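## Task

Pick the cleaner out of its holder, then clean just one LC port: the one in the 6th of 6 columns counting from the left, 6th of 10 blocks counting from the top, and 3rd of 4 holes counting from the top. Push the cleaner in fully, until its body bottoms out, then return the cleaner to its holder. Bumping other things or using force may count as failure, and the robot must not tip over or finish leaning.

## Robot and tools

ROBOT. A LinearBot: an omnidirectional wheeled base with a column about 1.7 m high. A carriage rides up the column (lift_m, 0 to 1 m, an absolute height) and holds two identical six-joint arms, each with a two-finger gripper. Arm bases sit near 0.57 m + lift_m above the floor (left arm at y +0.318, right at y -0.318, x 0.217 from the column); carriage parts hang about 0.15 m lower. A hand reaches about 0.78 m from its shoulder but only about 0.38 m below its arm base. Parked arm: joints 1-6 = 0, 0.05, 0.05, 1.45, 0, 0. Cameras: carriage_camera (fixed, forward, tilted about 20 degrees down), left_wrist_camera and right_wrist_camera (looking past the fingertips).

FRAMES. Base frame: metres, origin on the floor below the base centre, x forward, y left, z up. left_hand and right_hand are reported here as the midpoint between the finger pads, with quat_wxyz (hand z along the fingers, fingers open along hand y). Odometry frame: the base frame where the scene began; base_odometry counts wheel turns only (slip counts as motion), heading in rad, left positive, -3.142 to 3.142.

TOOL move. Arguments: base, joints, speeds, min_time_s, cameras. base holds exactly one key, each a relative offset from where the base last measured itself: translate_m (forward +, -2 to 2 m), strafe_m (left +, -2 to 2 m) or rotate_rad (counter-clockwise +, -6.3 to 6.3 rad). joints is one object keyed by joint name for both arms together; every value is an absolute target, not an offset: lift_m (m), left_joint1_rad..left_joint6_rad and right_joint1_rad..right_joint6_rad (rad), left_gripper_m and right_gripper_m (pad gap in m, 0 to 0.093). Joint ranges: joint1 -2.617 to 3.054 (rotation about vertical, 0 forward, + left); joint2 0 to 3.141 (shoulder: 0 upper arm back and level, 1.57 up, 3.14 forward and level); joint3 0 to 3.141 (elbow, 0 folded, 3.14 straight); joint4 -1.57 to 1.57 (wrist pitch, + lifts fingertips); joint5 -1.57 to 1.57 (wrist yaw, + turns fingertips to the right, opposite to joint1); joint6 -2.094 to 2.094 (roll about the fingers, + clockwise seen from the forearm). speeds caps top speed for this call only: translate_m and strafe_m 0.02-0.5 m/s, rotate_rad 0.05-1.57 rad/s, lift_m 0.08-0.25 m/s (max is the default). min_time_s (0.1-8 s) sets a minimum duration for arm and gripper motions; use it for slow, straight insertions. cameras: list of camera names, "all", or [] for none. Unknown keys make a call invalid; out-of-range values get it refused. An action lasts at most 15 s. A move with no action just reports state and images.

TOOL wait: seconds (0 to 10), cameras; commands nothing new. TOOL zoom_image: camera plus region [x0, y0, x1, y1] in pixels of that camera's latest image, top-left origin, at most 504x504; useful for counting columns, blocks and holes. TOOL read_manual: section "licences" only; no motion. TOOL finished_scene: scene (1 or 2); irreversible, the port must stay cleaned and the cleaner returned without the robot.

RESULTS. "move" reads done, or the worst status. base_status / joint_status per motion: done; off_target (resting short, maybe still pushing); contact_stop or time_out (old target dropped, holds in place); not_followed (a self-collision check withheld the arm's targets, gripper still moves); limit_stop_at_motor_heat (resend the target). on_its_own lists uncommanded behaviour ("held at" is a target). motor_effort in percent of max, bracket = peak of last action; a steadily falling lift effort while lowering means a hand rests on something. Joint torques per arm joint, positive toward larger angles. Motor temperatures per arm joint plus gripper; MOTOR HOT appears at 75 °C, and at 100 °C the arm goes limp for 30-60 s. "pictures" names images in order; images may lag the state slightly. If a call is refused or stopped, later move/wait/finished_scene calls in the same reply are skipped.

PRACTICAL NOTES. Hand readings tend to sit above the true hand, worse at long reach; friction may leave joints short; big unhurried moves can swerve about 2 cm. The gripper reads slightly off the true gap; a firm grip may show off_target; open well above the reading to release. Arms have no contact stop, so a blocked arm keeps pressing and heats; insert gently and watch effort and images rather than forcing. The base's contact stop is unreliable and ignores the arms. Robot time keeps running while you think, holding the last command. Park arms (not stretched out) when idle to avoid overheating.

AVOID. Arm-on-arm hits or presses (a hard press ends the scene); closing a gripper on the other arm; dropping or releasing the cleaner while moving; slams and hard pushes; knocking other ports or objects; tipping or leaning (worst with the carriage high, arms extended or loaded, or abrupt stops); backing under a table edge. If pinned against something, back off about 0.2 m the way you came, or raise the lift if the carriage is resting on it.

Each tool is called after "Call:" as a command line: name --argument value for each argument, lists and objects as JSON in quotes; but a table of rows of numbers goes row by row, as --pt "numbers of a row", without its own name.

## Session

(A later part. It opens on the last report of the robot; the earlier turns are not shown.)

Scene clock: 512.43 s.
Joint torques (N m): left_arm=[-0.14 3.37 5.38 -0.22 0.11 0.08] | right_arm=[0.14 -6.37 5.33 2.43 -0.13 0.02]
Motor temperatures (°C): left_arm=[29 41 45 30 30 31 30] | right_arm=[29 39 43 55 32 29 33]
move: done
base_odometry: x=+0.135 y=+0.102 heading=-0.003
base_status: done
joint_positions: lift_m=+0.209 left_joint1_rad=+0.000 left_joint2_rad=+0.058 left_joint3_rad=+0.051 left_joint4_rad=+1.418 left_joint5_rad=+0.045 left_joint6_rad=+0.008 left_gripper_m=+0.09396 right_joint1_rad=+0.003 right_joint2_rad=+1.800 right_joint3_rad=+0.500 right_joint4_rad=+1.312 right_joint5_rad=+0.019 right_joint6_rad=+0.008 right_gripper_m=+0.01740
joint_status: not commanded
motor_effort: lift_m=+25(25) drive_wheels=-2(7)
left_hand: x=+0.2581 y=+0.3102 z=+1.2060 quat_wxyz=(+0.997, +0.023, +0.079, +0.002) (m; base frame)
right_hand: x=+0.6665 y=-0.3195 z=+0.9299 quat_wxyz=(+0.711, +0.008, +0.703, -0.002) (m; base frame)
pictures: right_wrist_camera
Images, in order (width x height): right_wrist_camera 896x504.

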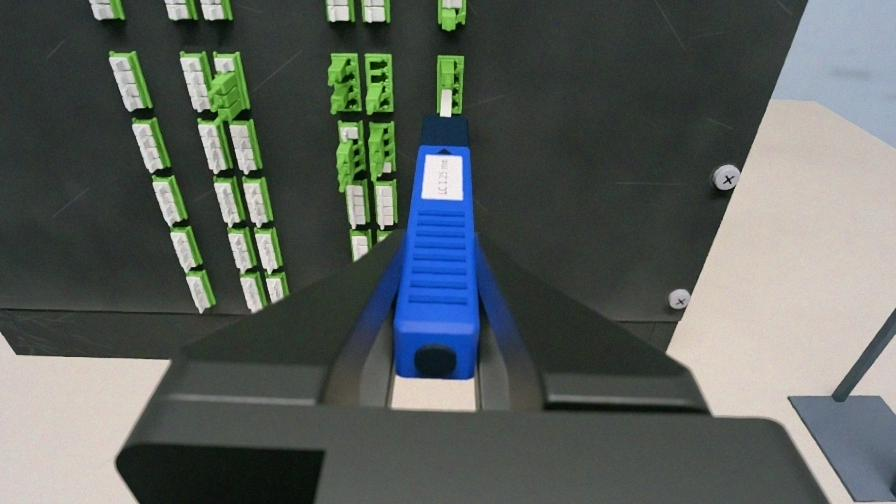

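Call:
move --base '{"translate_m": 0.006}' --speeds '{"translate_m": 0.02}' --cameras '["right_wrist_camera"]'

Call:
zoom_image --camera "right_wrist_camera" --region '[430, 64, 470, 124]'

Scene clock: 521.13 s.
Joint torques (N m): left_arm=[-0.1 3.33 5.42 -0.23 0.1 0.07] | right_arm=[0.14 -6.37 5.35 2.44 -0.13 0.02]
Motor temperatures (°C): left_arm=[29 41 45 30 30 31 30] | right_arm=[29 39 43 55 32 29 33]
move: done
base_odometry: x=+0.141 y=+0.102 heading=-0.003
base_status: done
joint_positions: lift_m=+0.209 left_joint1_rad=+0.000 left_joint2_rad=+0.058 left_joint3_rad=+0.051 left_joint4_rad=+1.418 left_joint5_rad=+0.045 left_joint6_rad=+0.008 left_gripper_m=+0.09396 right_joint1_rad=+0.003 right_joint2_rad=+1.800 right_joint3_rad=+0.500 right_joint4_rad=+1.313 right_joint5_rad=+0.019 right_joint6_rad=+0.008 right_gripper_m=+0.01740
joint_status: not commanded
motor_effort: lift_m=+25(25) drive_wheels=+2(9)
left_hand: x=+0.2581 y=+0.3102 z=+1.2060 quat_wxyz=(+0.997, +0.023, +0.079, +0.002) (m; base frame)
right_hand: x=+0.6665 y=-0.3195 z=+0.9300 quat_wxyz=(+0.711, +0.008, +0.703, -0.002) (m; base frame)
pictures: right_wrist_camera
Images, in order (width x height): right_wrist_camera 896x504.

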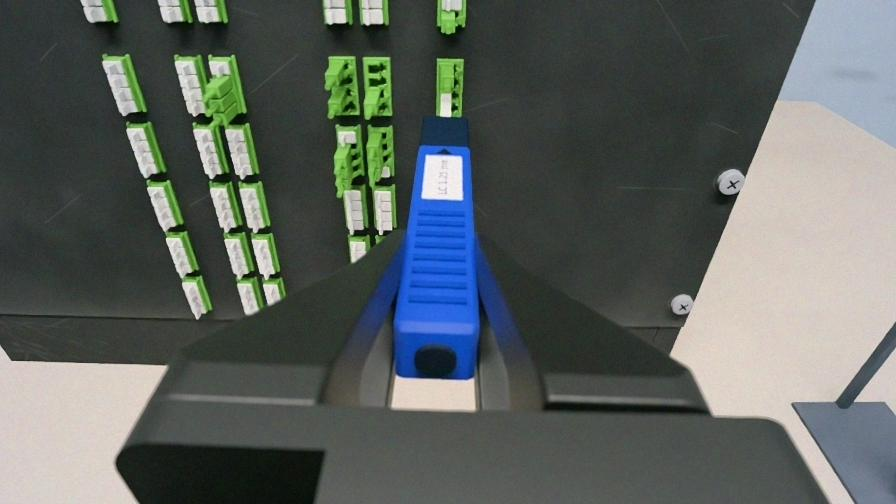

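Scaled by 8.400 from the camera's 896x504 image, which has a finer 1280x720 frame.

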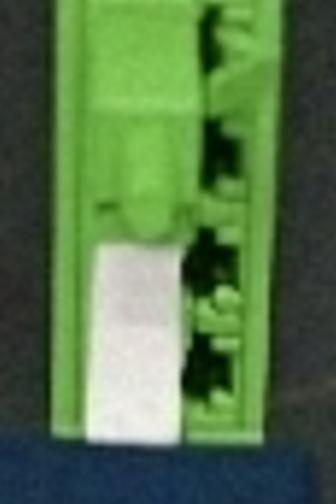

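Call:
move --base '{"translate_m": 0.004}' --speeds '{"translate_m": 0.02}' --cameras '["right_wrist_camera"]'

Call:
zoom_image --camera "right_wrist_camera" --region '[430, 64, 470, 124]'

Scene clock: 524.37 s.
Joint torques (N m): left_arm=[-0.1 3.38 5.44 -0.21 0.1 0.08] | right_arm=[0.14 -6.34 5.31 2.42 -0.14 0.02]
Motor temperatures (°C): left_arm=[29 41 45 30 30 31 30] | right_arm=[29 39 43 55 32 29 33]
move: done
base_odometry: x=+0.145 y=+0.102 heading=-0.003
base_status: done
joint_positions: lift_m=+0.209 left_joint1_rad=+0.000 left_joint2_rad=+0.058 left_joint3_rad=+0.051 left_joint4_rad=+1.418 left_joint5_rad=+0.045 left_joint6_rad=+0.008 left_gripper_m=+0.09396 right_joint1_rad=+0.003 right_joint2_rad=+1.800 right_joint3_rad=+0.500 right_joint4_rad=+1.313 right_joint5_rad=+0.019 right_joint6_rad=+0.008 right_gripper_m=+0.01740
joint_status: not commanded
motor_effort: lift_m=+25(25) drive_wheels=+1(8)
left_hand: x=+0.2581 y=+0.3102 z=+1.2060 quat_wxyz=(+0.997, +0.023, +0.079, +0.002) (m; base frame)
right_hand: x=+0.6665 y=-0.3195 z=+0.9300 quat_wxyz=(+0.711, +0.008, +0.703, -0.002) (m; base frame)
pictures: right_wrist_camera
Images, in order (width x height): right_wrist_camera 896x504.

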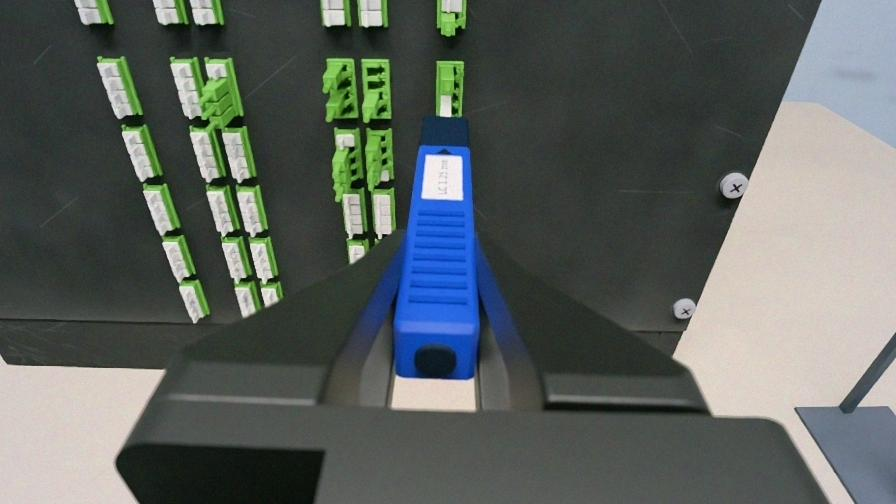

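Scaled by 8.400 from the camera's 896x504 image, which has a finer 1280x720 frame.

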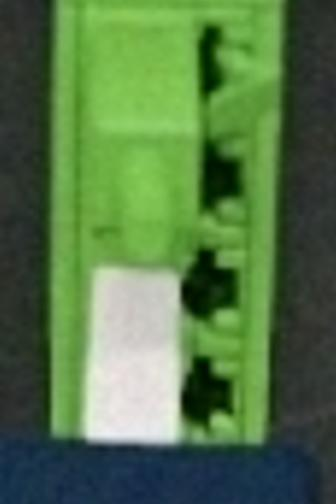

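Call:
move --base '{"translate_m": 0.002}' --speeds '{"translate_m": 0.02}' --cameras '[]'

Call:
wait --seconds 0.6 --cameras '["right_wrist_camera"]'

Call:
zoom_image --camera "right_wrist_camera" --region '[430, 64, 470, 124]'

Scene clock: 527.13 s.
Joint torques (N m): left_arm=[-0.17 3.4 5.41 -0.23 0.09 0.07] | right_arm=[0.16 -6.34 5.38 2.43 -0.13 0.02]
Motor temperatures (°C): left_arm=[29 41 45 30 30 31 30] | right_arm=[29 39 43 55 32 29 33]
move: done
base_odometry: x=+0.147 y=+0.102 heading=-0.004
base_status: done
joint_positions: lift_m=+0.209 left_joint1_rad=+0.000 left_joint2_rad=+0.058 left_joint3_rad=+0.051 left_joint4_rad=+1.420 left_joint5_rad=+0.045 left_joint6_rad=+0.008 left_gripper_m=+0.09396 right_joint1_rad=+0.003 right_joint2_rad=+1.800 right_joint3_rad=+0.500 right_joint4_rad=+1.313 right_joint5_rad=+0.019 right_joint6_rad=+0.008 right_gripper_m=+0.01740
joint_status: not commanded
motor_effort: lift_m=+25(25) drive_wheels=+2(7)
left_hand: x=+0.2577 y=+0.3102 z=+1.2061 quat_wxyz=(+0.997, +0.023, +0.079, +0.002) (m; base frame)
right_hand: x=+0.6664 y=-0.3195 z=+0.9300 quat_wxyz=(+0.712, +0.008, +0.703, -0.002) (m; base frame)
pictures: none
No camera images: "cameras" was empty.

Scene clock: 527.73 s.
Joint torques (N m): left_arm=[-0.16 3.34 5.42 -0.24 0.11 0.06] | right_arm=[0.14 -6.37 5.39 2.43 -0.14 0.03]
Motor temperatures (°C): left_arm=[29 41 45 30 30 31 30] | right_arm=[29 39 43 55 32 29 33]
base_odometry: x=+0.147 y=+0.102 heading=-0.004
base_status: done
joint_positions: lift_m=+0.209 left_joint1_rad=+0.000 left_joint2_rad=+0.058 left_joint3_rad=+0.051 left_joint4_rad=+1.420 left_joint5_rad=+0.045 left_joint6_rad=+0.008 left_gripper_m=+0.09396 right_joint1_rad=+0.003 right_joint2_rad=+1.800 right_joint3_rad=+0.500 right_joint4_rad=+1.313 right_joint5_rad=+0.019 right_joint6_rad=+0.008 right_gripper_m=+0.01740
joint_status: not commanded
motor_effort: lift_m=+25(25) drive_wheels=+1(7)
left_hand: x=+0.2577 y=+0.3102 z=+1.2061 quat_wxyz=(+0.997, +0.023, +0.079, +0.002) (m; base frame)
right_hand: x=+0.6664 y=-0.3195 z=+0.9300 quat_wxyz=(+0.712, +0.008, +0.703, -0.002) (m; base frame)
wait: 0.60 s; at rest by 0.27 s
pictures: right_wrist_camera
Images, in order (width x height): right_wrist_camera 896x504.

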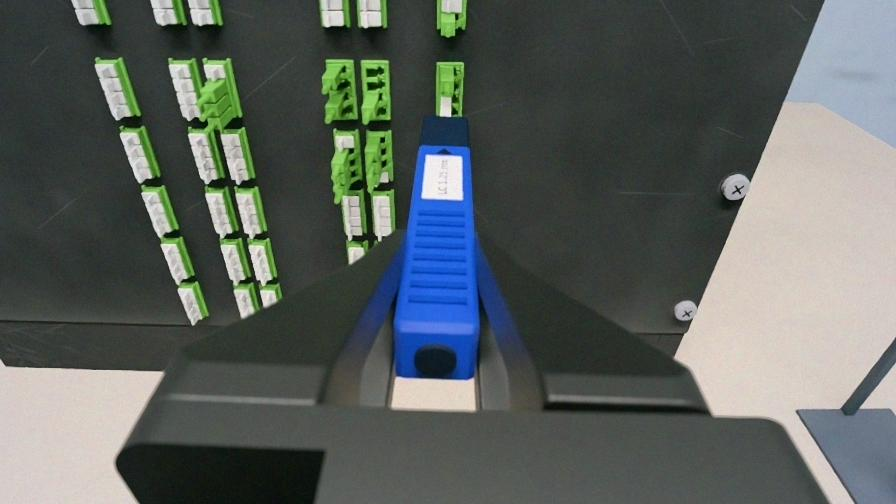

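Scaled by 8.400 from the camera's 896x504 image, which has a finer 1280x720 frame.

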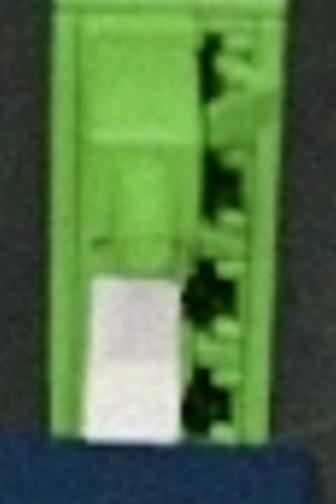

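Call:
move --base '{"translate_m": 0.002}' --speeds '{"translate_m": 0.02}' --cameras '[]'

Call:
wait --seconds 0.6 --cameras '["right_wrist_camera"]'

Call:
zoom_image --camera "right_wrist_camera" --region '[430, 64, 470, 124]'

Scene clock: 530.43 s.
Joint torques (N m): left_arm=[-0.1 3.36 5.39 -0.23 0.1 0.07] | right_arm=[0.18 -6.28 5.86 2.33 -0.14 0.02]
Motor temperatures (°C): left_arm=[29 41 45 30 30 31 30] | right_arm=[29 39 43 55 32 29 33]
move: done
base_odometry: x=+0.149 y=+0.102 heading=-0.004
base_status: done
joint_positions: lift_m=+0.209 left_joint1_rad=+0.000 left_joint2_rad=+0.058 left_joint3_rad=+0.051 left_joint4_rad=+1.420 left_joint5_rad=+0.045 left_joint6_rad=+0.008 left_gripper_m=+0.09396 right_joint1_rad=+0.003 right_joint2_rad=+1.800 right_joint3_rad=+0.493 right_joint4_rad=+1.321 right_joint5_rad=+0.019 right_joint6_rad=+0.008 right_gripper_m=+0.01740
joint_status: not commanded
motor_effort: lift_m=+25(25) drive_wheels=+2(8)
left_hand: x=+0.2578 y=+0.3102 z=+1.2061 quat_wxyz=(+0.997, +0.023, +0.079, +0.002) (m; base frame)
right_hand: x=+0.6650 y=-0.3195 z=+0.9296 quat_wxyz=(+0.712, +0.008, +0.702, -0.002) (m; base frame)
pictures: none
No camera images: "cameras" was empty.

Scene clock: 531.03 s.
Joint torques (N m): left_arm=[-0.12 3.37 5.42 -0.24 0.12 0.07] | right_arm=[0.17 -6.32 5.83 2.33 -0.14 0.03]
Motor temperatures (°C): left_arm=[29 41 45 30 30 31 30] | right_arm=[29 39 43 55 32 29 33]
base_odometry: x=+0.149 y=+0.102 heading=-0.004
base_status: done
joint_positions: lift_m=+0.209 left_joint1_rad=+0.000 left_joint2_rad=+0.058 left_joint3_rad=+0.051 left_joint4_rad=+1.420 left_joint5_rad=+0.045 left_joint6_rad=+0.008 left_gripper_m=+0.09396 right_joint1_rad=+0.003 right_joint2_rad=+1.800 right_joint3_rad=+0.493 right_joint4_rad=+1.321 right_joint5_rad=+0.019 right_joint6_rad=+0.008 right_gripper_m=+0.01740
joint_status: not commanded
motor_effort: lift_m=+25(25) drive_wheels=+1(8)
left_hand: x=+0.2578 y=+0.3102 z=+1.2061 quat_wxyz=(+0.997, +0.023, +0.079, +0.002) (m; base frame)
right_hand: x=+0.6650 y=-0.3195 z=+0.9296 quat_wxyz=(+0.712, +0.008, +0.702, -0.002) (m; base frame)
wait: 0.60 s; at rest by 0.27 s
pictures: right_wrist_camera
Images, in order (width x height): right_wrist_camera 896x504.

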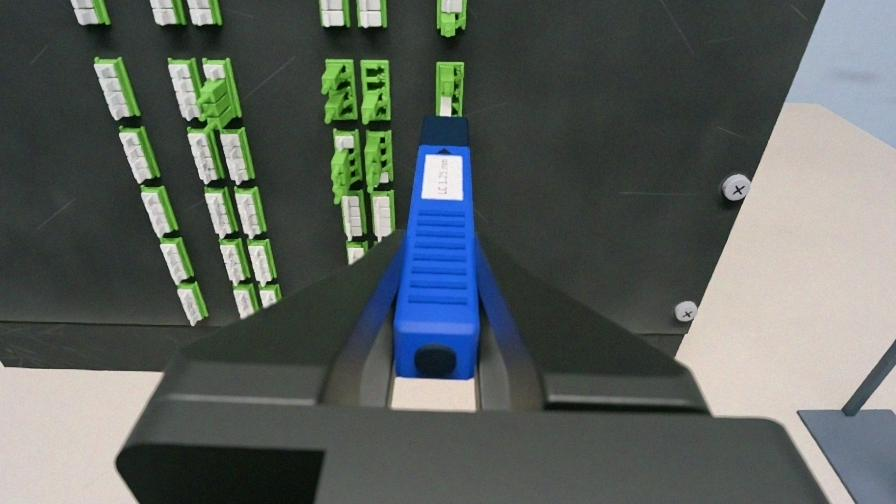

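Scaled by 8.400 from the camera's 896x504 image, which has a finer 1280x720 frame.

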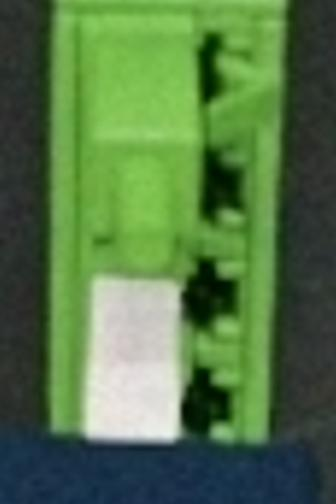

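Call:
move --base '{"translate_m": 0.003}' --joints '{"lift_m": 0.2100}' --speeds '{"translate_m": 0.02, "lift_m": 0.08}' --cameras '[]'

Call:
wait --seconds 0.6 --cameras '["right_wrist_camera"]'

Call:
zoom_image --camera "right_wrist_camera" --region '[430, 64, 470, 124]'

Scene clock: 535.37 s.
Joint torques (N m): left_arm=[-0.14 3.38 5.49 -0.24 0.11 0.08] | right_arm=[0.14 -6.26 6.58 2.24 -0.13 0.02]
Motor temperatures (°C): left_arm=[29 41 45 30 30 31 30] | right_arm=[29 39 43 54 32 29 33]
move: done
base_odometry: x=+0.152 y=+0.102 heading=-0.004
base_status: done
joint_positions: lift_m=+0.210 left_joint1_rad=+0.000 left_joint2_rad=+0.058 left_joint3_rad=+0.051 left_joint4_rad=+1.420 left_joint5_rad=+0.045 left_joint6_rad=+0.008 left_gripper_m=+0.09396 right_joint1_rad=+0.003 right_joint2_rad=+1.800 right_joint3_rad=+0.483 right_joint4_rad=+1.332 right_joint5_rad=+0.019 right_joint6_rad=+0.008 right_gripper_m=+0.01740
joint_status: all done
motor_effort: lift_m=+26(28) drive_wheels=+3(14)
left_hand: x=+0.2578 y=+0.3102 z=+1.2068 quat_wxyz=(+0.997, +0.023, +0.079, +0.002) (m; base frame)
right_hand: x=+0.6627 y=-0.3195 z=+0.9291 quat_wxyz=(+0.712, +0.008, +0.702, -0.002) (m; base frame)
pictures: none
No camera images: "cameras" was empty.

Scene clock: 535.97 s.
Joint torques (N m): left_arm=[-0.09 3.38 5.45 -0.23 0.11 0.07] | right_arm=[0.16 -6.27 6.58 2.23 -0.14 0.03]
Motor temperatures (°C): left_arm=[29 41 45 30 30 31 30] | right_arm=[29 39 43 54 32 29 33]
base_odometry: x=+0.152 y=+0.102 heading=-0.004
base_status: done
joint_positions: lift_m=+0.210 left_joint1_rad=+0.000 left_joint2_rad=+0.058 left_joint3_rad=+0.051 left_joint4_rad=+1.420 left_joint5_rad=+0.045 left_joint6_rad=+0.008 left_gripper_m=+0.09396 right_joint1_rad=+0.003 right_joint2_rad=+1.800 right_joint3_rad=+0.483 right_joint4_rad=+1.332 right_joint5_rad=+0.019 right_joint6_rad=+0.008 right_gripper_m=+0.01740
joint_status: all done
motor_effort: lift_m=+25(28) drive_wheels=+3(14)
left_hand: x=+0.2578 y=+0.3102 z=+1.2068 quat_wxyz=(+0.997, +0.023, +0.079, +0.002) (m; base frame)
right_hand: x=+0.6627 y=-0.3195 z=+0.9291 quat_wxyz=(+0.712, +0.008, +0.702, -0.002) (m; base frame)
wait: 0.60 s; at rest by 0.27 s
pictures: right_wrist_camera
Images, in order (width x height): right_wrist_camera 896x504.

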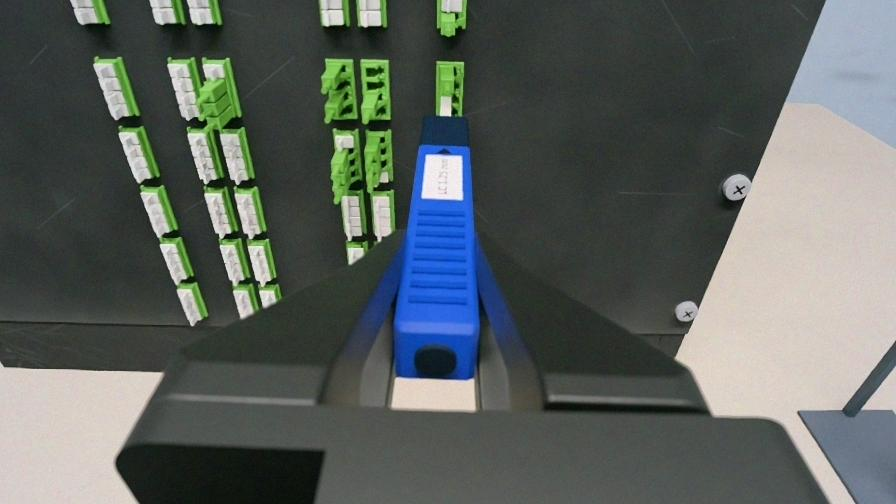

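Scaled by 8.400 from the camera's 896x504 image, which has a finer 1280x720 frame.

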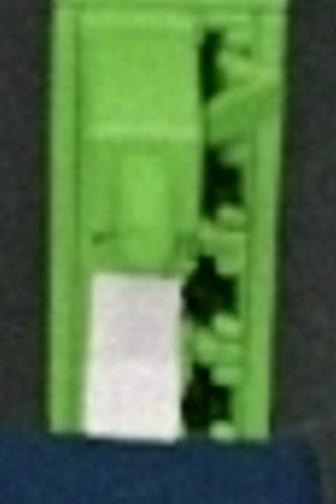

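Call:
move --base '{"translate_m": 0.003}' --joints '{"lift_m": 0.2108}' --speeds '{"translate_m": 0.02, "lift_m": 0.08}' --cameras '["right_wrist_camera"]'

Call:
zoom_image --camera "right_wrist_camera" --region '[430, 64, 470, 124]'

Scene clock: 539.13 s.
Joint torques (N m): left_arm=[-0.12 3.4 5.38 -0.24 0.1 0.08] | right_arm=[0.13 -6.2 7.35 2.12 -0.13 0.03]
Motor temperatures (°C): left_arm=[29 41 45 30 30 31 30] | right_arm=[29 39 44 54 32 29 33]
move: done
base_odometry: x=+0.155 y=+0.102 heading=-0.004
base_status: done
joint_positions: lift_m=+0.210 left_joint1_rad=+0.000 left_joint2_rad=+0.058 left_joint3_rad=+0.051 left_joint4_rad=+1.420 left_joint5_rad=+0.045 left_joint6_rad=+0.008 left_gripper_m=+0.09396 right_joint1_rad=+0.003 right_joint2_rad=+1.800 right_joint3_rad=+0.472 right_joint4_rad=+1.342 right_joint5_rad=+0.019 right_joint6_rad=+0.008 right_gripper_m=+0.01740
joint_status: all done
motor_effort: lift_m=+25(28) drive_wheels=+4(10)
left_hand: x=+0.2578 y=+0.3102 z=+1.2076 quat_wxyz=(+0.997, +0.023, +0.079, +0.002) (m; base frame)
right_hand: x=+0.6603 y=-0.3196 z=+0.9286 quat_wxyz=(+0.712, +0.008, +0.702, -0.002) (m; base frame)
pictures: right_wrist_camera
Images, in order (width x height): right_wrist_camera 896x504.

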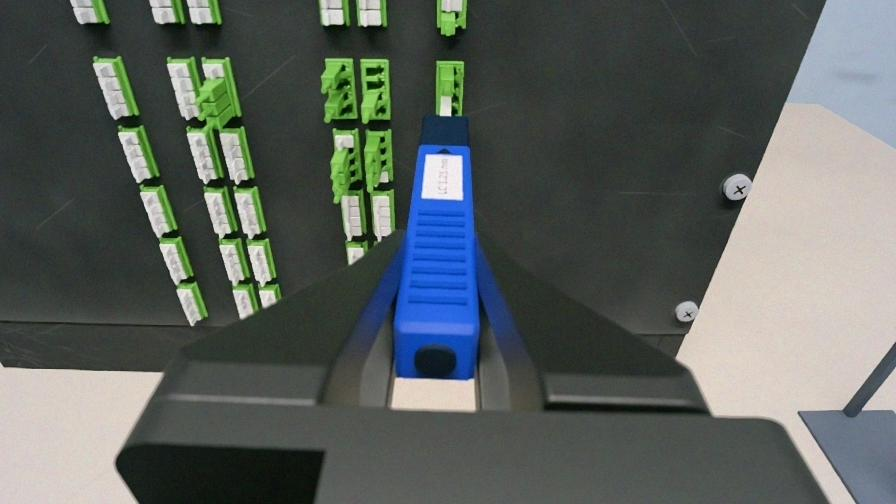

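Scaled by 8.400 from the camera's 896x504 image, which has a finer 1280x720 frame.

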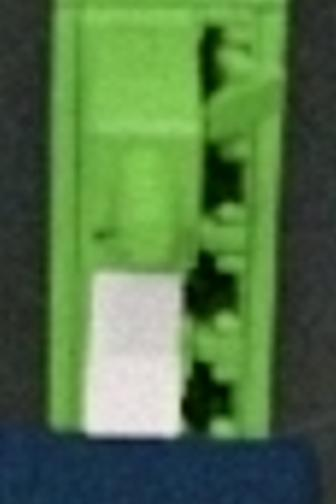

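Call:
move --base '{"translate_m": -0.003}' --joints '{"lift_m": 0.2100}' --speeds '{"translate_m": 0.02, "lift_m": 0.08}' --cameras '[]'

Call:
move --base '{"translate_m": -0.003}' --joints '{"lift_m": 0.2092}' --speeds '{"translate_m": 0.02, "lift_m": 0.08}' --cameras '[]'

Call:
wait --seconds 0.4 --cameras '["right_wrist_camera"]'

Call:
zoom_image --camera "right_wrist_camera" --region '[430, 64, 470, 124]'

Scene clock: 542.73 s.
Joint torques (N m): left_arm=[-0.1 3.37 5.45 -0.23 0.11 0.07] | right_arm=[0.14 -6.26 6.98 2.19 -0.13 0.03]
Motor temperatures (°C): left_arm=[29 41 45 30 30 31 30] | right_arm=[29 39 44 53 32 29 33]
move: done
base_odometry: x=+0.152 y=+0.102 heading=-0.004
base_status: done
joint_positions: lift_m=+0.210 left_joint1_rad=+0.000 left_joint2_rad=+0.058 left_joint3_rad=+0.051 left_joint4_rad=+1.420 left_joint5_rad=+0.045 left_joint6_rad=+0.008 left_gripper_m=+0.09396 right_joint1_rad=+0.003 right_joint2_rad=+1.800 right_joint3_rad=+0.477 right_joint4_rad=+1.338 right_joint5_rad=+0.019 right_joint6_rad=+0.008 right_gripper_m=+0.01740
joint_status: all done
motor_effort: lift_m=+20(21) drive_wheels=+1(7)
left_hand: x=+0.2578 y=+0.3102 z=+1.2075 quat_wxyz=(+0.997, +0.023, +0.079, +0.002) (m; base frame)
right_hand: x=+0.6614 y=-0.3196 z=+0.9291 quat_wxyz=(+0.712, +0.008, +0.702, -0.002) (m; base frame)
pictures: none
No camera images: "cameras" was empty.

Scene clock: 543.47 s.
Joint torques (N m): left_arm=[-0.14 3.37 5.44 -0.23 0.1 0.07] | right_arm=[0.17 -6.23 6.79 2.2 -0.13 0.03]
Motor temperatures (°C): left_arm=[29 41 45 30 30 31 30] | right_arm=[29 39 44 53 32 29 33]
move: done
base_odometry: x=+0.148 y=+0.102 heading=-0.004
base_status: done
joint_positions: lift_m=+0.210 left_joint1_rad=+0.000 left_joint2_rad=+0.058 left_joint3_rad=+0.051 left_joint4_rad=+1.419 left_joint5_rad=+0.045 left_joint6_rad=+0.008 left_gripper_m=+0.09396 right_joint1_rad=+0.003 right_joint2_rad=+1.800 right_joint3_rad=+0.480 right_joint4_rad=+1.335 right_joint5_rad=+0.018 right_joint6_rad=+0.008 right_gripper_m=+0.01740
joint_status: all done
motor_effort: lift_m=+20(20) drive_wheels=+1(10)
left_hand: x=+0.2580 y=+0.3102 z=+1.2068 quat_wxyz=(+0.997, +0.023, +0.079, +0.002) (m; base frame)
right_hand: x=+0.6620 y=-0.3195 z=+0.9289 quat_wxyz=(+0.712, +0.008, +0.702, -0.002) (m; base frame)
pictures: none
No camera images: "cameras" was empty.

Scene clock: 543.87 s.
Joint torques (N m): left_arm=[-0.13 3.4 5.44 -0.24 0.11 0.06] | right_arm=[0.16 -6.23 6.79 2.21 -0.13 0.02]
Motor temperatures (°C): left_arm=[29 41 45 30 30 31 30] | right_arm=[29 39 44 53 32 29 33]
base_odometry: x=+0.148 y=+0.102 heading=-0.004
base_status: done
joint_positions: lift_m=+0.210 left_joint1_rad=+0.000 left_joint2_rad=+0.058 left_joint3_rad=+0.051 left_joint4_rad=+1.419 left_joint5_rad=+0.045 left_joint6_rad=+0.008 left_gripper_m=+0.09396 right_joint1_rad=+0.003 right_joint2_rad=+1.800 right_joint3_rad=+0.480 right_joint4_rad=+1.335 right_joint5_rad=+0.018 right_joint6_rad=+0.008 right_gripper_m=+0.01740
joint_status: all done
motor_effort: lift_m=+20(20) drive_wheels=+1(10)
left_hand: x=+0.2580 y=+0.3102 z=+1.2068 quat_wxyz=(+0.997, +0.023, +0.079, +0.002) (m; base frame)
right_hand: x=+0.6620 y=-0.3195 z=+0.9289 quat_wxyz=(+0.712, +0.008, +0.702, -0.002) (m; base frame)
wait: 0.40 s; at rest by 0.27 s
pictures: right_wrist_camera
Images, in order (width x height): right_wrist_camera 896x504.

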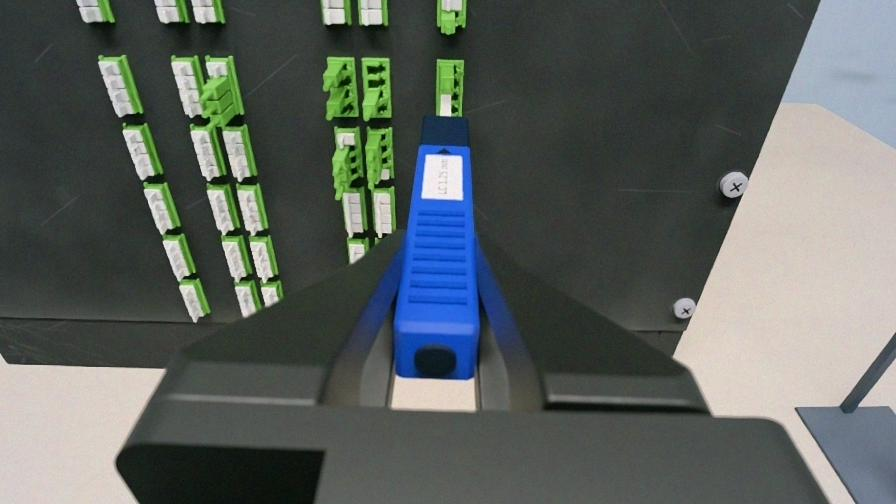

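Scaled by 8.400 from the camera's 896x504 image, which has a finer 1280x720 frame.

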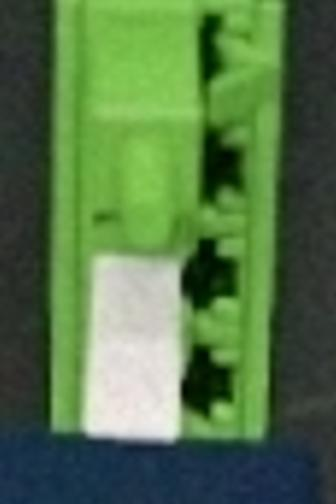

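Call:
move --base '{"translate_m": -0.008}' --speeds '{"translate_m": 0.02}' --cameras '["right_wrist_camera"]'

Call:
zoom_image --camera "right_wrist_camera" --region '[430, 64, 470, 124]'

Scene clock: 550.10 s.
Joint torques (N m): left_arm=[-0.1 3.41 5.42 -0.23 0.1 0.07] | right_arm=[0.14 -6.3 5.93 2.34 -0.13 0.02]
Motor temperatures (°C): left_arm=[29 41 45 30 30 31 30] | right_arm=[29 39 44 53 32 29 33]
move: done
base_odometry: x=+0.140 y=+0.102 heading=-0.004
base_status: done
joint_positions: lift_m=+0.210 left_joint1_rad=+0.000 left_joint2_rad=+0.058 left_joint3_rad=+0.051 left_joint4_rad=+1.419 left_joint5_rad=+0.045 left_joint6_rad=+0.008 left_gripper_m=+0.09396 right_joint1_rad=+0.003 right_joint2_rad=+1.800 right_joint3_rad=+0.491 right_joint4_rad=+1.322 right_joint5_rad=+0.018 right_joint6_rad=+0.008 right_gripper_m=+0.01740
joint_status: not commanded
motor_effort: lift_m=+20(20) drive_wheels=+1(9)
left_hand: x=+0.2580 y=+0.3102 z=+1.2068 quat_wxyz=(+0.997, +0.023, +0.079, +0.002) (m; base frame)
right_hand: x=+0.6646 y=-0.3195 z=+0.9299 quat_wxyz=(+0.712, +0.008, +0.702, -0.002) (m; base frame)
pictures: right_wrist_camera
Images, in order (width x height): right_wrist_camera 896x504.

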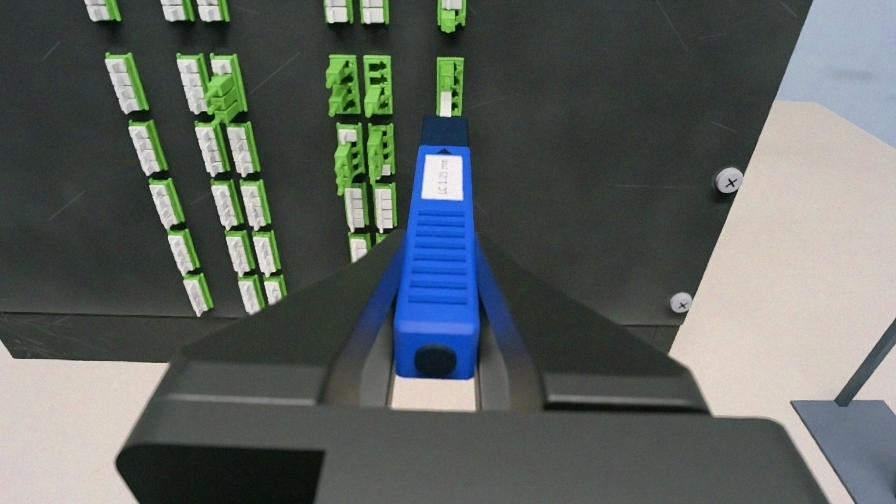

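Scaled by 8.400 from the camera's 896x504 image, which has a finer 1280x720 frame.

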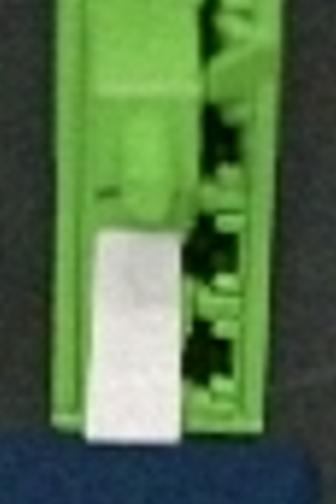

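Call:
move --base '{"translate_m": -0.01}' --speeds '{"translate_m": 0.02}' --cameras '[]'

Call:
move --base '{"translate_m": -0.02}' --speeds '{"translate_m": 0.03}' --cameras '["right_wrist_camera"]'

Call:
zoom_image --camera "right_wrist_camera" --region '[420, 44, 480, 124]'

Scene clock: 553.30 s.
Joint torques (N m): left_arm=[-0.12 3.37 5.41 -0.23 0.1 0.08] | right_arm=[0.16 -6.32 5.75 2.36 -0.12 0.03]
Motor temperatures (°C): left_arm=[29 41 45 30 30 31 30] | right_arm=[29 39 44 53 32 29 33]
move: done
base_odometry: x=+0.130 y=+0.102 heading=-0.004
base_status: done
joint_positions: lift_m=+0.210 left_joint1_rad=+0.000 left_joint2_rad=+0.058 left_joint3_rad=+0.051 left_joint4_rad=+1.419 left_joint5_rad=+0.045 left_joint6_rad=+0.008 left_gripper_m=+0.09396 right_joint1_rad=+0.003 right_joint2_rad=+1.800 right_joint3_rad=+0.495 right_joint4_rad=+1.319 right_joint5_rad=+0.018 right_joint6_rad=+0.008 right_gripper_m=+0.01740
joint_status: not commanded
motor_effort: lift_m=+20(20) drive_wheels=-3(10)
left_hand: x=+0.2580 y=+0.3102 z=+1.2068 quat_wxyz=(+0.997, +0.023, +0.079, +0.002) (m; base frame)
right_hand: x=+0.6653 y=-0.3195 z=+0.9302 quat_wxyz=(+0.712, +0.008, +0.702, -0.002) (m; base frame)
pictures: none
No camera images: "cameras" was empty.

Scene clock: 554.50 s.
Joint torques (N m): left_arm=[-0.13 3.38 5.37 -0.24 0.11 0.07] | right_arm=[0.09 -6.39 5.75 2.37 -0.13 0.03]
Motor temperatures (°C): left_arm=[29 41 45 30 30 31 30] | right_arm=[29 39 44 53 32 29 33]
move: done
base_odometry: x=+0.110 y=+0.102 heading=-0.003
base_status: done
joint_positions: lift_m=+0.210 left_joint1_rad=+0.000 left_joint2_rad=+0.058 left_joint3_rad=+0.051 left_joint4_rad=+1.419 left_joint5_rad=+0.045 left_joint6_rad=+0.008 left_gripper_m=+0.09396 right_joint1_rad=+0.003 right_joint2_rad=+1.800 right_joint3_rad=+0.495 right_joint4_rad=+1.319 right_joint5_rad=+0.018 right_joint6_rad=+0.008 right_gripper_m=+0.01740
joint_status: not commanded
motor_effort: lift_m=+19(20) drive_wheels=-3(12)
left_hand: x=+0.2580 y=+0.3102 z=+1.2068 quat_wxyz=(+0.997, +0.023, +0.079, +0.002) (m; base frame)
right_hand: x=+0.6653 y=-0.3195 z=+0.9302 quat_wxyz=(+0.712, +0.008, +0.702, -0.002) (m; base frame)
pictures: right_wrist_camera
Images, in order (width x height): right_wrist_camera 896x504.

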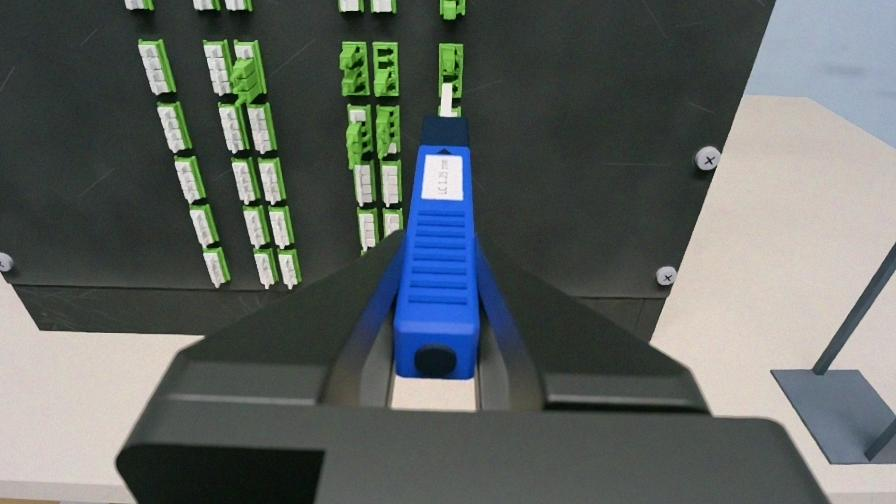

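Scaled by 6.300 from the camera's 896x504 image, which has a finer 1280x720 frame.

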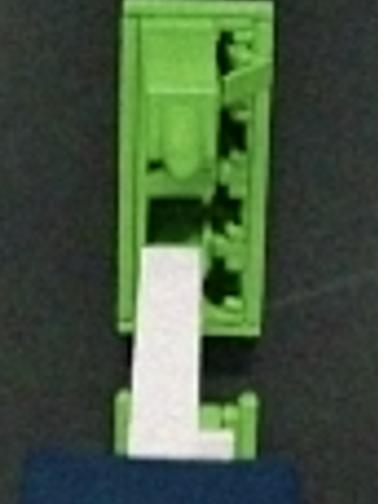

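Call:
move --base '{"translate_m": -0.13}' --speeds '{"translate_m": 0.08}' --cameras '[]'

Call:
move --base '{"strafe_m": -0.28}' --joints '{"lift_m": 0.262, "right_joint5_rad": -0.0105}' --speeds '{"strafe_m": 0.1, "lift_m": 0.08}' --min_time_s 1.0 --cameras '[]'

Call:
wait --seconds 0.5 --cameras '["right_wrist_camera"]'

Scene clock: 566.70 s.
Joint torques (N m): left_arm=[-0.1 3.33 5.42 -0.23 0.11 0.07] | right_arm=[0.12 -6.32 5.75 2.36 -0.12 0.03]
Motor temperatures (°C): left_arm=[29 40 45 30 30 31 30] | right_arm=[29 39 44 53 32 29 33]
move: done
base_odometry: x=-0.019 y=+0.103 heading=-0.004
base_status: done
joint_positions: lift_m=+0.210 left_joint1_rad=+0.000 left_joint2_rad=+0.058 left_joint3_rad=+0.051 left_joint4_rad=+1.419 left_joint5_rad=+0.045 left_joint6_rad=+0.008 left_gripper_m=+0.09396 right_joint1_rad=+0.003 right_joint2_rad=+1.800 right_joint3_rad=+0.495 right_joint4_rad=+1.318 right_joint5_rad=+0.018 right_joint6_rad=+0.008 right_gripper_m=+0.01740
joint_status: not commanded
motor_effort: lift_m=+19(20) drive_wheels=+4(16)
left_hand: x=+0.2580 y=+0.3102 z=+1.2068 quat_wxyz=(+0.997, +0.023, +0.079, +0.002) (m; base frame)
right_hand: x=+0.6653 y=-0.3195 z=+0.9301 quat_wxyz=(+0.712, +0.008, +0.703, -0.002) (m; base frame)
pictures: none
No camera images: "cameras" was empty.

Scene clock: 570.27 s.
Joint torques (N m): left_arm=[-0.09 3.43 5.44 -0.22 0.11 0.06] | right_arm=[0.25 -6.35 5.57 2.41 -0.13 0.02]
Motor temperatures (°C): left_arm=[29 40 45 30 30 31 30] | right_arm=[29 39 44 53 32 29 33]
move: done
base_odometry: x=-0.021 y=-0.177 heading=-0.004
base_status: done
joint_positions: lift_m=+0.262 left_joint1_rad=+0.000 left_joint2_rad=+0.058 left_joint3_rad=+0.051 left_joint4_rad=+1.419 left_joint5_rad=+0.045 left_joint6_rad=+0.008 left_gripper_m=+0.09396 right_joint1_rad=+0.002 right_joint2_rad=+1.800 right_joint3_rad=+0.497 right_joint4_rad=+1.314 right_joint5_rad=-0.002 right_joint6_rad=+0.008 right_gripper_m=+0.01740
joint_status: all done
motor_effort: lift_m=+25(30) drive_wheels=-1(9)
left_hand: x=+0.2580 y=+0.3102 z=+1.2589 quat_wxyz=(+0.997, +0.023, +0.079, +0.002) (m; base frame)
right_hand: x=+0.6658 y=-0.3164 z=+0.9820 quat_wxyz=(+0.711, +0.001, +0.703, +0.005) (m; base frame)
pictures: none
No camera images: "cameras" was empty.

Scene clock: 570.77 s.
Joint torques (N m): left_arm=[-0.12 3.36 5.46 -0.22 0.11 0.08] | right_arm=[0.14 -6.34 5.57 2.41 -0.14 0.02]
Motor temperatures (°C): left_arm=[29 40 45 30 30 31 30] | right_arm=[29 39 44 53 32 29 33]
base_odometry: x=-0.021 y=-0.177 heading=-0.004
base_status: done
joint_positions: lift_m=+0.262 left_joint1_rad=+0.000 left_joint2_rad=+0.058 left_joint3_rad=+0.051 left_joint4_rad=+1.419 left_joint5_rad=+0.045 left_joint6_rad=+0.008 left_gripper_m=+0.09396 right_joint1_rad=+0.002 right_joint2_rad=+1.800 right_joint3_rad=+0.497 right_joint4_rad=+1.314 right_joint5_rad=-0.003 right_joint6_rad=+0.008 right_gripper_m=+0.01740
joint_status: all done
motor_effort: lift_m=+25(30) drive_wheels=-1(9)
left_hand: x=+0.2580 y=+0.3102 z=+1.2589 quat_wxyz=(+0.997, +0.023, +0.079, +0.002) (m; base frame)
right_hand: x=+0.6658 y=-0.3164 z=+0.9820 quat_wxyz=(+0.711, +0.001, +0.703, +0.005) (m; base frame)
wait: 0.50 s; at rest by 0.27 s
pictures: right_wrist_camera
Images, in order (width x height): right_wrist_camera 896x504.

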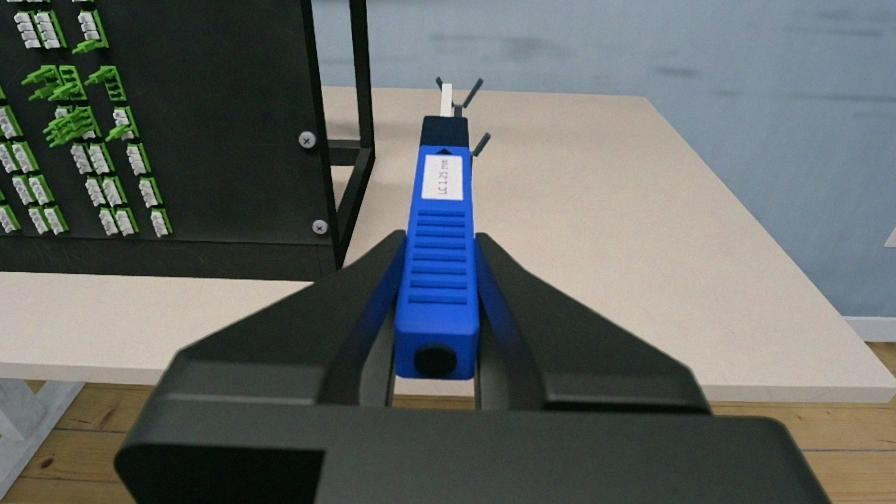

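Call:
move --base '{"strafe_m": -0.006}' --speeds '{"strafe_m": 0.03}' --cameras '[]'

Call:
move --base '{"translate_m": 0.1}' --speeds '{"translate_m": 0.06}' --cameras '[]'

Call:
wait --seconds 0.4 --cameras '["right_wrist_camera"]'

Scene clock: 576.00 s.
Joint torques (N m): left_arm=[-0.12 3.37 5.44 -0.23 0.1 0.07] | right_arm=[0.2 -6.34 5.59 2.42 -0.11 0.03]
Motor temperatures (°C): left_arm=[29 40 45 30 30 31 30] | right_arm=[29 39 44 53 32 29 33]
move: done
base_odometry: x=-0.021 y=-0.183 heading=-0.004
base_status: done
joint_positions: lift_m=+0.262 left_joint1_rad=+0.000 left_joint2_rad=+0.058 left_joint3_rad=+0.051 left_joint4_rad=+1.419 left_joint5_rad=+0.045 left_joint6_rad=+0.008 left_gripper_m=+0.09396 right_joint1_rad=+0.002 right_joint2_rad=+1.800 right_joint3_rad=+0.497 right_joint4_rad=+1.314 right_joint5_rad=-0.005 right_joint6_rad=+0.008 right_gripper_m=+0.01740
joint_status: not commanded
motor_effort: lift_m=+25(25) drive_wheels=-1(9)
left_hand: x=+0.2580 y=+0.3102 z=+1.2589 quat_wxyz=(+0.997, +0.023, +0.079, +0.002) (m; base frame)
right_hand: x=+0.6658 y=-0.3160 z=+0.9820 quat_wxyz=(+0.711, +0.000, +0.703, +0.005) (m; base frame)
pictures: none
No camera images: "cameras" was empty.

Scene clock: 578.20 s.
Joint torques (N m): left_arm=[-0.09 3.4 5.37 -0.23 0.11 0.06] | right_arm=[0.25 -6.34 5.59 2.42 -0.11 0.02]
Motor temperatures (°C): left_arm=[29 40 45 30 30 31 30] | right_arm=[29 39 44 53 32 29 33]
move: done
base_odometry: x=+0.079 y=-0.184 heading=-0.004
base_status: done
joint_positions: lift_m=+0.262 left_joint1_rad=+0.000 left_joint2_rad=+0.058 left_joint3_rad=+0.051 left_joint4_rad=+1.419 left_joint5_rad=+0.045 left_joint6_rad=+0.008 left_gripper_m=+0.09396 right_joint1_rad=+0.002 right_joint2_rad=+1.800 right_joint3_rad=+0.497 right_joint4_rad=+1.314 right_joint5_rad=-0.005 right_joint6_rad=+0.008 right_gripper_m=+0.01740
joint_status: not commanded
motor_effort: lift_m=+25(25) drive_wheels=-3(9)
left_hand: x=+0.2580 y=+0.3102 z=+1.2589 quat_wxyz=(+0.997, +0.023, +0.079, +0.002) (m; base frame)
right_hand: x=+0.6658 y=-0.3160 z=+0.9820 quat_wxyz=(+0.711, +0.000, +0.703, +0.005) (m; base frame)
pictures: none
No camera images: "cameras" was empty.

Scene clock: 578.60 s.
Joint torques (N m): left_arm=[-0.12 3.4 5.45 -0.22 0.1 0.08] | right_arm=[0.24 -6.32 5.6 2.41 -0.11 0.02]
Motor temperatures (°C): left_arm=[29 40 45 30 30 31 30] | right_arm=[29 39 44 53 32 29 33]
base_odometry: x=+0.079 y=-0.184 heading=-0.004
base_status: done
joint_positions: lift_m=+0.262 left_joint1_rad=+0.000 left_joint2_rad=+0.058 left_joint3_rad=+0.051 left_joint4_rad=+1.419 left_joint5_rad=+0.045 left_joint6_rad=+0.008 left_gripper_m=+0.09396 right_joint1_rad=+0.002 right_joint2_rad=+1.800 right_joint3_rad=+0.497 right_joint4_rad=+1.314 right_joint5_rad=-0.005 right_joint6_rad=+0.008 right_gripper_m=+0.01740
joint_status: not commanded
motor_effort: lift_m=+25(25) drive_wheels=-3(9)
left_hand: x=+0.2580 y=+0.3102 z=+1.2589 quat_wxyz=(+0.997, +0.023, +0.079, +0.002) (m; base frame)
right_hand: x=+0.6658 y=-0.3160 z=+0.9820 quat_wxyz=(+0.711, +0.000, +0.703, +0.005) (m; base frame)
wait: 0.40 s; at rest by 0.27 s
pictures: right_wrist_camera
Images, in order (width x height): right_wrist_camera 896x504.

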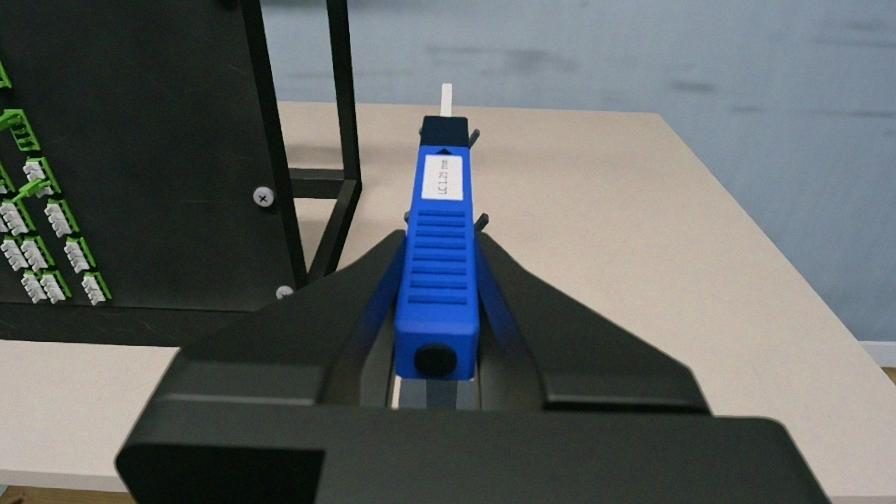

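Call:
move --base '{"translate_m": 0.071}' --speeds '{"translate_m": 0.05}' --cameras '[]'

Call:
wait --seconds 0.5 --cameras '["right_wrist_camera"]'

Call:
zoom_image --camera "right_wrist_camera" --region '[380, 140, 510, 240]'

Call:
zoom_image --camera "right_wrist_camera" --region '[120, 0, 250, 100]'

Scene clock: 583.27 s.
Joint torques (N m): left_arm=[-0.13 3.43 5.42 -0.23 0.09 0.06] | right_arm=[0.24 -6.34 5.59 2.41 -0.11 0.03]
Motor temperatures (°C): left_arm=[29 40 45 30 30 31 30] | right_arm=[29 39 44 54 32 29 33]
move: done
base_odometry: x=+0.150 y=-0.184 heading=-0.004
base_status: done
joint_positions: lift_m=+0.262 left_joint1_rad=+0.000 left_joint2_rad=+0.058 left_joint3_rad=+0.051 left_joint4_rad=+1.419 left_joint5_rad=+0.045 left_joint6_rad=+0.008 left_gripper_m=+0.09396 right_joint1_rad=+0.002 right_joint2_rad=+1.800 right_joint3_rad=+0.497 right_joint4_rad=+1.314 right_joint5_rad=-0.005 right_joint6_rad=+0.008 right_gripper_m=+0.01740
joint_status: not commanded
motor_effort: lift_m=+25(25) drive_wheels=-3(10)
left_hand: x=+0.2580 y=+0.3102 z=+1.2589 quat_wxyz=(+0.997, +0.023, +0.079, +0.002) (m; base frame)
right_hand: x=+0.6658 y=-0.3160 z=+0.9820 quat_wxyz=(+0.711, +0.000, +0.703, +0.005) (m; base frame)
pictures: none
No camera images: "cameras" was empty.

Scene clock: 583.77 s.
Joint torques (N m): left_arm=[-0.08 3.41 5.44 -0.22 0.11 0.07] | right_arm=[0.25 -6.37 5.59 2.41 -0.11 0.02]
Motor temperatures (°C): left_arm=[29 40 45 30 30 31 30] | right_arm=[29 39 43 54 32 29 33]
base_odometry: x=+0.150 y=-0.184 heading=-0.004
base_status: done
joint_positions: lift_m=+0.262 left_joint1_rad=+0.000 left_joint2_rad=+0.058 left_joint3_rad=+0.051 left_joint4_rad=+1.419 left_joint5_rad=+0.045 left_joint6_rad=+0.008 left_gripper_m=+0.09396 right_joint1_rad=+0.002 right_joint2_rad=+1.800 right_joint3_rad=+0.497 right_joint4_rad=+1.314 right_joint5_rad=-0.005 right_joint6_rad=+0.008 right_gripper_m=+0.01740
joint_status: not commanded
motor_effort: lift_m=+24(25) drive_wheels=-3(10)
left_hand: x=+0.2580 y=+0.3102 z=+1.2589 quat_wxyz=(+0.997, +0.023, +0.079, +0.002) (m; base frame)
right_hand: x=+0.6658 y=-0.3160 z=+0.9820 quat_wxyz=(+0.711, +0.000, +0.703, +0.005) (m; base frame)
wait: 0.50 s; at rest by 0.27 s
pictures: right_wrist_camera
Images, in order (width x height): right_wrist_camera 896x504.

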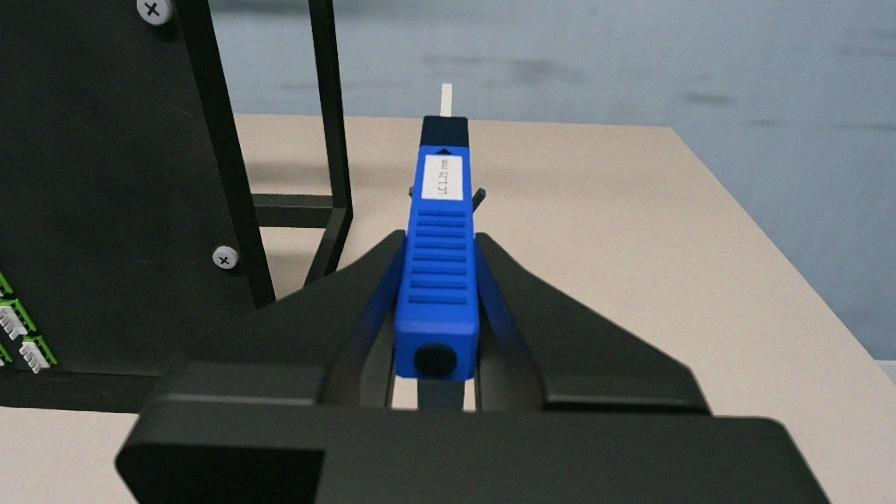

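Scaled by 3.877 from the camera's 896x504 image, which has a finer 1280x720 frame.

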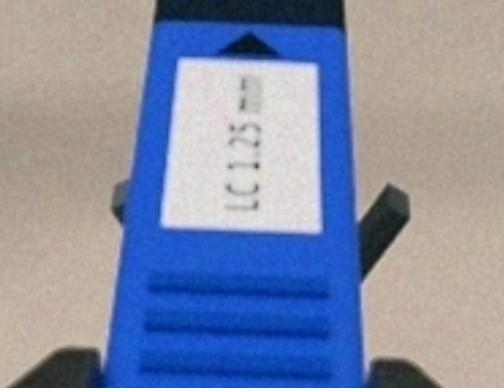

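Scaled by 3.877 from the camera's 896x504 image, which has a finer 1280x720 frame.

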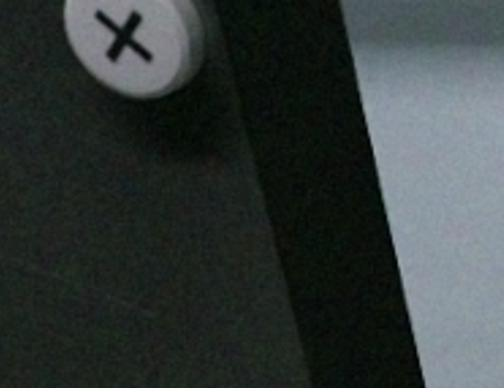

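Call:
zoom_image --camera "right_wrist_camera" --region '[200, 235, 250, 280]'

Call:
zoom_image --camera "right_wrist_camera" --region '[400, 170, 420, 210]'

Call:
zoom_image --camera "right_wrist_camera" --region '[470, 170, 490, 210]'

Scaled by 10.080 from the camera's 896x504 image, which has a finer 1280x720 frame.

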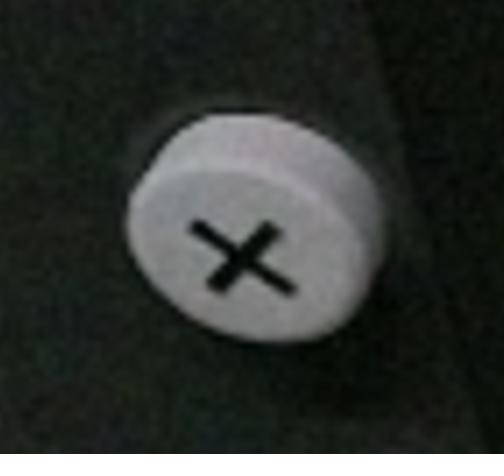

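Scaled by 12.600 from the camera's 896x504 image, which has a finer 1280x720 frame.

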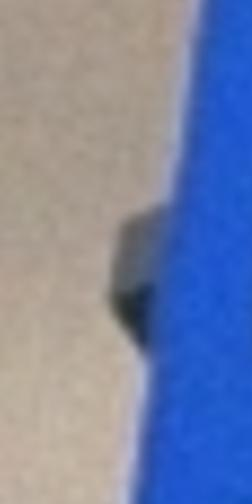

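Scaled by 12.600 from the camera's 896x504 image, which has a finer 1280x720 frame.

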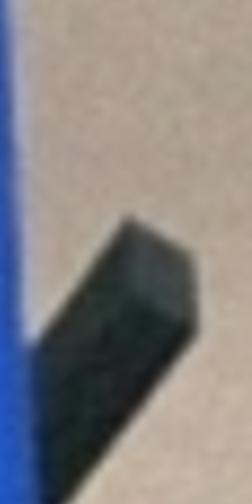

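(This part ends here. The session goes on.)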